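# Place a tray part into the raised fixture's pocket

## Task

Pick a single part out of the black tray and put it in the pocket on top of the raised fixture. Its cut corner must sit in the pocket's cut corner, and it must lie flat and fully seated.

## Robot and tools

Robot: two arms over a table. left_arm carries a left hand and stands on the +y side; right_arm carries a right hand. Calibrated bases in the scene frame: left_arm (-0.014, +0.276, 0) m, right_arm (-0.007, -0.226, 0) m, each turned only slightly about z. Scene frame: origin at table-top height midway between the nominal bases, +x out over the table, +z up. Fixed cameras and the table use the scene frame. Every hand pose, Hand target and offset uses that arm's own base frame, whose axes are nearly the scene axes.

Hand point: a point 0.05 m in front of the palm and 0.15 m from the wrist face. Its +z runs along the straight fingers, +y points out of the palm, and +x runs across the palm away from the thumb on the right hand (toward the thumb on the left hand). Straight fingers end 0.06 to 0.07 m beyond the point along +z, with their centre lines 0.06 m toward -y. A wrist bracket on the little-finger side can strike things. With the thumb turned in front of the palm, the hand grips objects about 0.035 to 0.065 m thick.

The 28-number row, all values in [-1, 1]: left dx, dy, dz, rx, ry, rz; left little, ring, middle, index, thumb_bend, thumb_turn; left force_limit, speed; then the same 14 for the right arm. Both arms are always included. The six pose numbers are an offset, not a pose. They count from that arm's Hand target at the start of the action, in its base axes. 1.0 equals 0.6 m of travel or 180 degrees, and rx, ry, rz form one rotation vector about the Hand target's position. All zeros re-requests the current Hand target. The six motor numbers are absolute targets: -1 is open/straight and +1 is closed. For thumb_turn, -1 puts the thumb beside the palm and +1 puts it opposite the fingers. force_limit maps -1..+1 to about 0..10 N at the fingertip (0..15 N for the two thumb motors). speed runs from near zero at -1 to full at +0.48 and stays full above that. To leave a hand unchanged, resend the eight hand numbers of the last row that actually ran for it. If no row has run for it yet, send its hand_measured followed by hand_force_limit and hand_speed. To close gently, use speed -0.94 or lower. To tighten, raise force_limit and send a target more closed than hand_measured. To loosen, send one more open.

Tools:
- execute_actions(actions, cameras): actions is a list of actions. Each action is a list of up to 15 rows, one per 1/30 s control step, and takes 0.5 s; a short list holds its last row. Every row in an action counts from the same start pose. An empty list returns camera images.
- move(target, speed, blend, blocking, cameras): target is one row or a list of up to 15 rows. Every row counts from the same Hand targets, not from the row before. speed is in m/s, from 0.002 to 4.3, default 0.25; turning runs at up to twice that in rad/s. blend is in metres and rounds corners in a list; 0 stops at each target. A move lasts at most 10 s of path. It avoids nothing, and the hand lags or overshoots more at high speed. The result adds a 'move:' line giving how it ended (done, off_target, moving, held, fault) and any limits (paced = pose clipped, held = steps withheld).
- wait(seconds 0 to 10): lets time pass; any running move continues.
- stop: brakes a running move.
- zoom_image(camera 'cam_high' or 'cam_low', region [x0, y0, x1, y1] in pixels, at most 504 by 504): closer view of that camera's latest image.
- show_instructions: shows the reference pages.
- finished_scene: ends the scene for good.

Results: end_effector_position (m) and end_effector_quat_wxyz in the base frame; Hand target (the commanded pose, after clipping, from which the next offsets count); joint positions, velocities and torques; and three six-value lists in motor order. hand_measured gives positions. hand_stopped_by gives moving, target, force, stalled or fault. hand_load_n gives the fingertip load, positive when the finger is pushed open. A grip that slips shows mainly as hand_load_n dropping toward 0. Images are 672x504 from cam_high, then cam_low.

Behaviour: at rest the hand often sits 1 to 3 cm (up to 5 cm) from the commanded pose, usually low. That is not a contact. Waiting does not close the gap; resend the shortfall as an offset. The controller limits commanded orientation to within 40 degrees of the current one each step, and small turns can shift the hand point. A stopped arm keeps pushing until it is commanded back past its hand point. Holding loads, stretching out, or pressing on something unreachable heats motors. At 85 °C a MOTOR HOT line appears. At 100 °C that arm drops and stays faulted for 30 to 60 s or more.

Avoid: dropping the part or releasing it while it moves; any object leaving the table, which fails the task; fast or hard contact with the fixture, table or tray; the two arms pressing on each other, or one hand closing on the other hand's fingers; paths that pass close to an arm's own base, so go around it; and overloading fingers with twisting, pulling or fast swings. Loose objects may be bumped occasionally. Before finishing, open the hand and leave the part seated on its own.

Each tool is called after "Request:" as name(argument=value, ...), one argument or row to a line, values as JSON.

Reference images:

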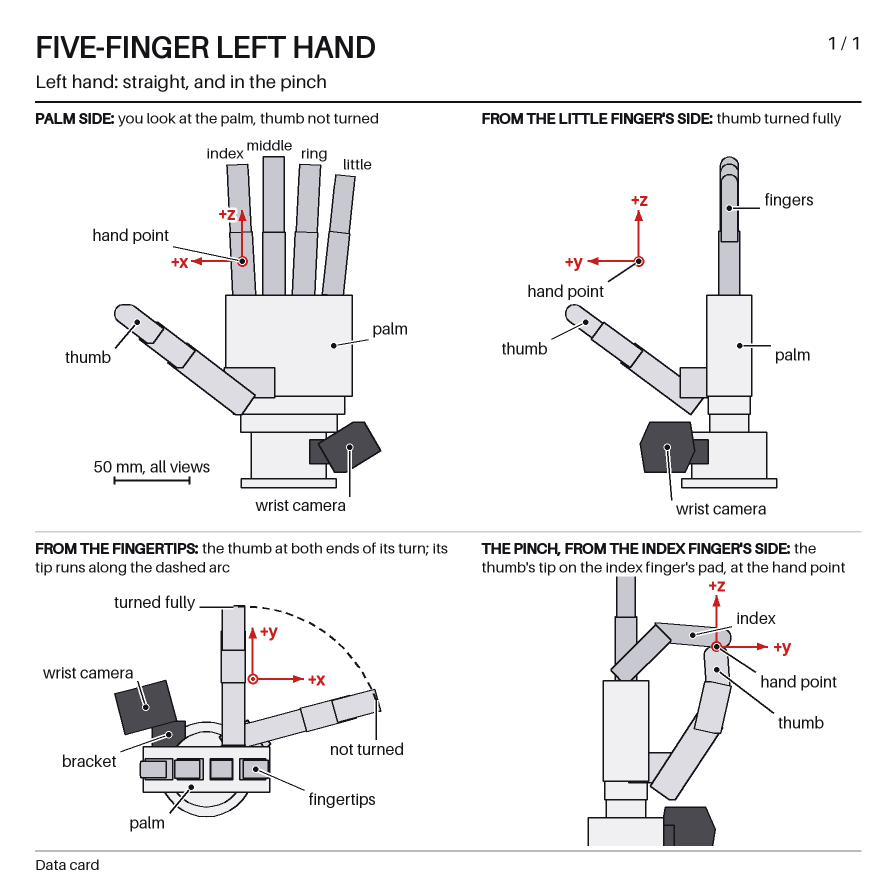

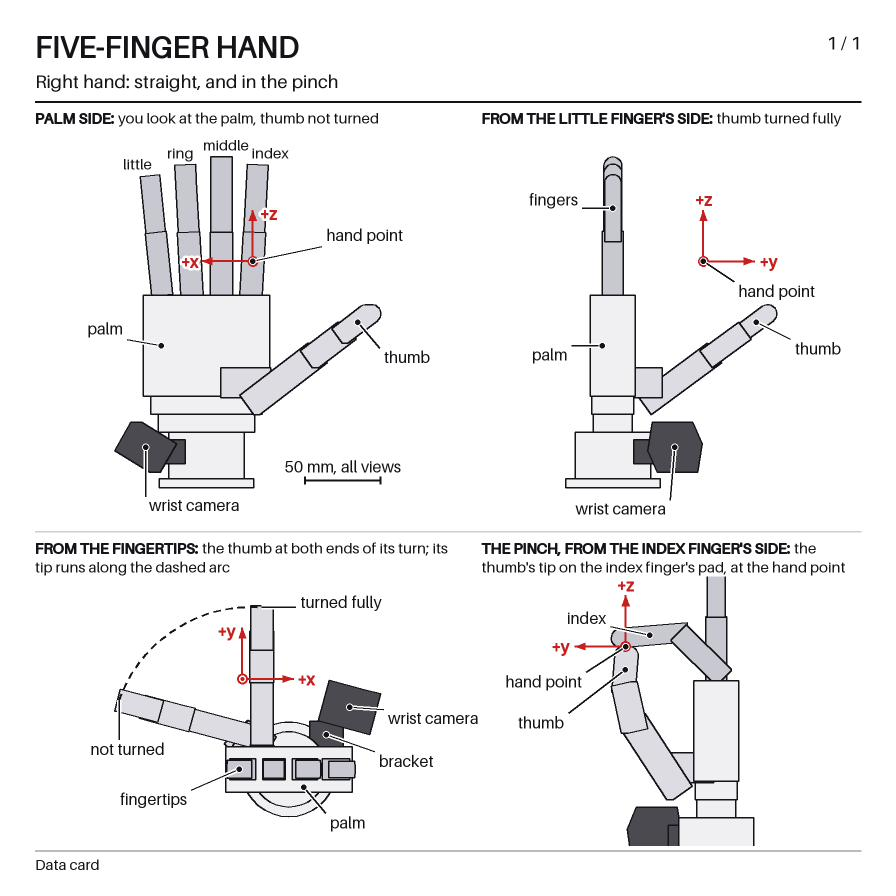

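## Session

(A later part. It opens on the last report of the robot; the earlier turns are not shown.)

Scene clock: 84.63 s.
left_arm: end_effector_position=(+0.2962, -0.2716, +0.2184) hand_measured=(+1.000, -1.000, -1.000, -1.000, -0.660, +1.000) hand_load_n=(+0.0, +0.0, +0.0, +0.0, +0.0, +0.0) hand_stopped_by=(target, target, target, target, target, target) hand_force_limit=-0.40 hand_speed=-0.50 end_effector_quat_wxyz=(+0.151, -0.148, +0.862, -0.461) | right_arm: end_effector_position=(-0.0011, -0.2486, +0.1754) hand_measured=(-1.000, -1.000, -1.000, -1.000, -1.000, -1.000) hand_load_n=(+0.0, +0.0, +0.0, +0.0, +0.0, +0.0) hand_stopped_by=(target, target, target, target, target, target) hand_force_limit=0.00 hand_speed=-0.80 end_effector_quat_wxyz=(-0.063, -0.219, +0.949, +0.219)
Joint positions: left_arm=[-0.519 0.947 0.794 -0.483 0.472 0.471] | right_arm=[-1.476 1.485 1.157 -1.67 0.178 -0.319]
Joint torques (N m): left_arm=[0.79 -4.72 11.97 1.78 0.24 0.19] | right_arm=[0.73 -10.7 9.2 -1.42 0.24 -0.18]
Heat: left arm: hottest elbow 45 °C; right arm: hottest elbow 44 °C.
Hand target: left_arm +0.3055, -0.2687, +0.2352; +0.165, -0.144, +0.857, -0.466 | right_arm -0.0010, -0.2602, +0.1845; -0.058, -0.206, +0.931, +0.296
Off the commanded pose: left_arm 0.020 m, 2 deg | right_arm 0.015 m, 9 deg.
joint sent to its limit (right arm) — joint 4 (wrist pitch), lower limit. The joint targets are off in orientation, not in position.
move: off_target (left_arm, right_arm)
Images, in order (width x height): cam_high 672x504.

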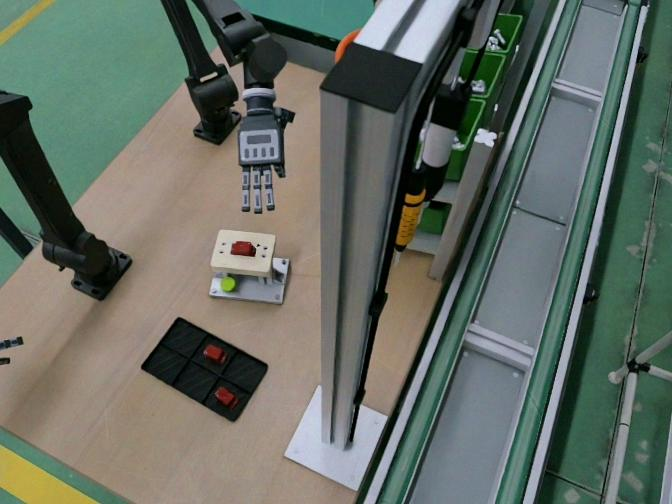

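Request:
wait(
  seconds=0.3,
  cameras=["cam_high"],
)

Request:
zoom_image(
  camera="cam_high",
  region=[228, 238, 260, 260],
)

Scene clock: 85.90 s.
left_arm: end_effector_position=(+0.2962, -0.2715, +0.2183) hand_measured=(+1.000, -1.000, -1.000, -1.000, -0.660, +1.000) hand_load_n=(+0.0, +0.0, +0.0, -0.5, +0.0, +0.0) hand_stopped_by=(target, target, target, target, target, target) hand_force_limit=-0.40 hand_speed=-0.50 end_effector_quat_wxyz=(+0.151, -0.147, +0.862, -0.461) | right_arm: end_effector_position=(-0.0011, -0.2486, +0.1754) hand_measured=(-1.000, -1.000, -1.000, -1.000, -1.000, -1.000) hand_load_n=(+0.0, +0.0, +0.0, +0.0, +0.0, +0.0) hand_stopped_by=(target, target, target, target, target, target) hand_force_limit=0.00 hand_speed=-0.80 end_effector_quat_wxyz=(-0.063, -0.219, +0.949, +0.219)
Joint positions: left_arm=[-0.519 0.947 0.794 -0.483 0.472 0.472] | right_arm=[-1.476 1.485 1.157 -1.67 0.178 -0.319]
Joint torques (N m): left_arm=[0.79 -4.72 11.97 1.81 0.25 0.19] | right_arm=[0.73 -10.7 9.21 -1.4 0.24 -0.18]
Heat: left arm: hottest elbow 45 °C; right arm: hottest elbow 44 °C.
Hand target: left_arm +0.3055, -0.2687, +0.2352; +0.165, -0.144, +0.857, -0.466 | right_arm -0.0010, -0.2602, +0.1845; -0.058, -0.206, +0.931, +0.296
Off the commanded pose: left_arm 0.020 m, 2 deg | right_arm 0.015 m, 9 deg.
wait: 0.30 s; at rest from the start
Images, in order (width x height): cam_high 672x504.

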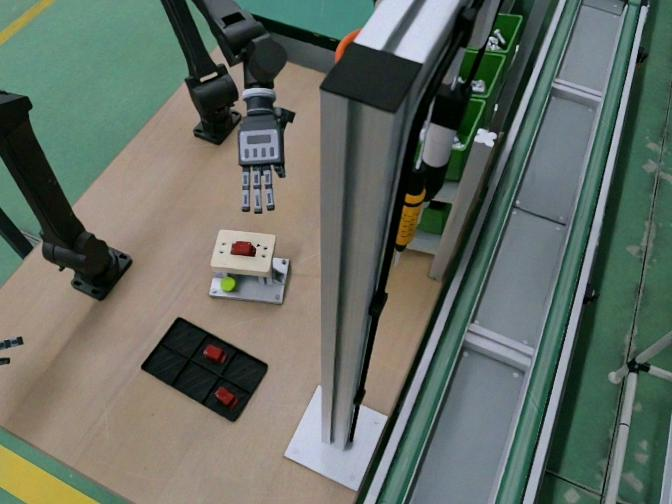

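Scaled by 15.750 from the camera's 672x504 image, which has a finer 960x720 frame.

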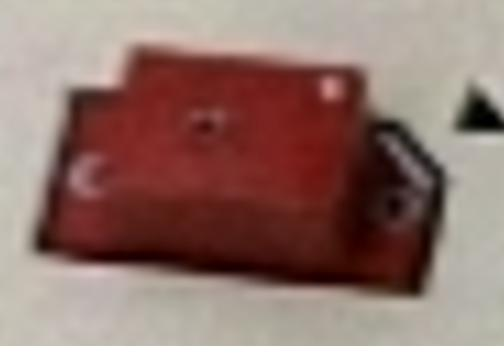

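Request:
finished_scene(
)

The scene is finished: the task was done.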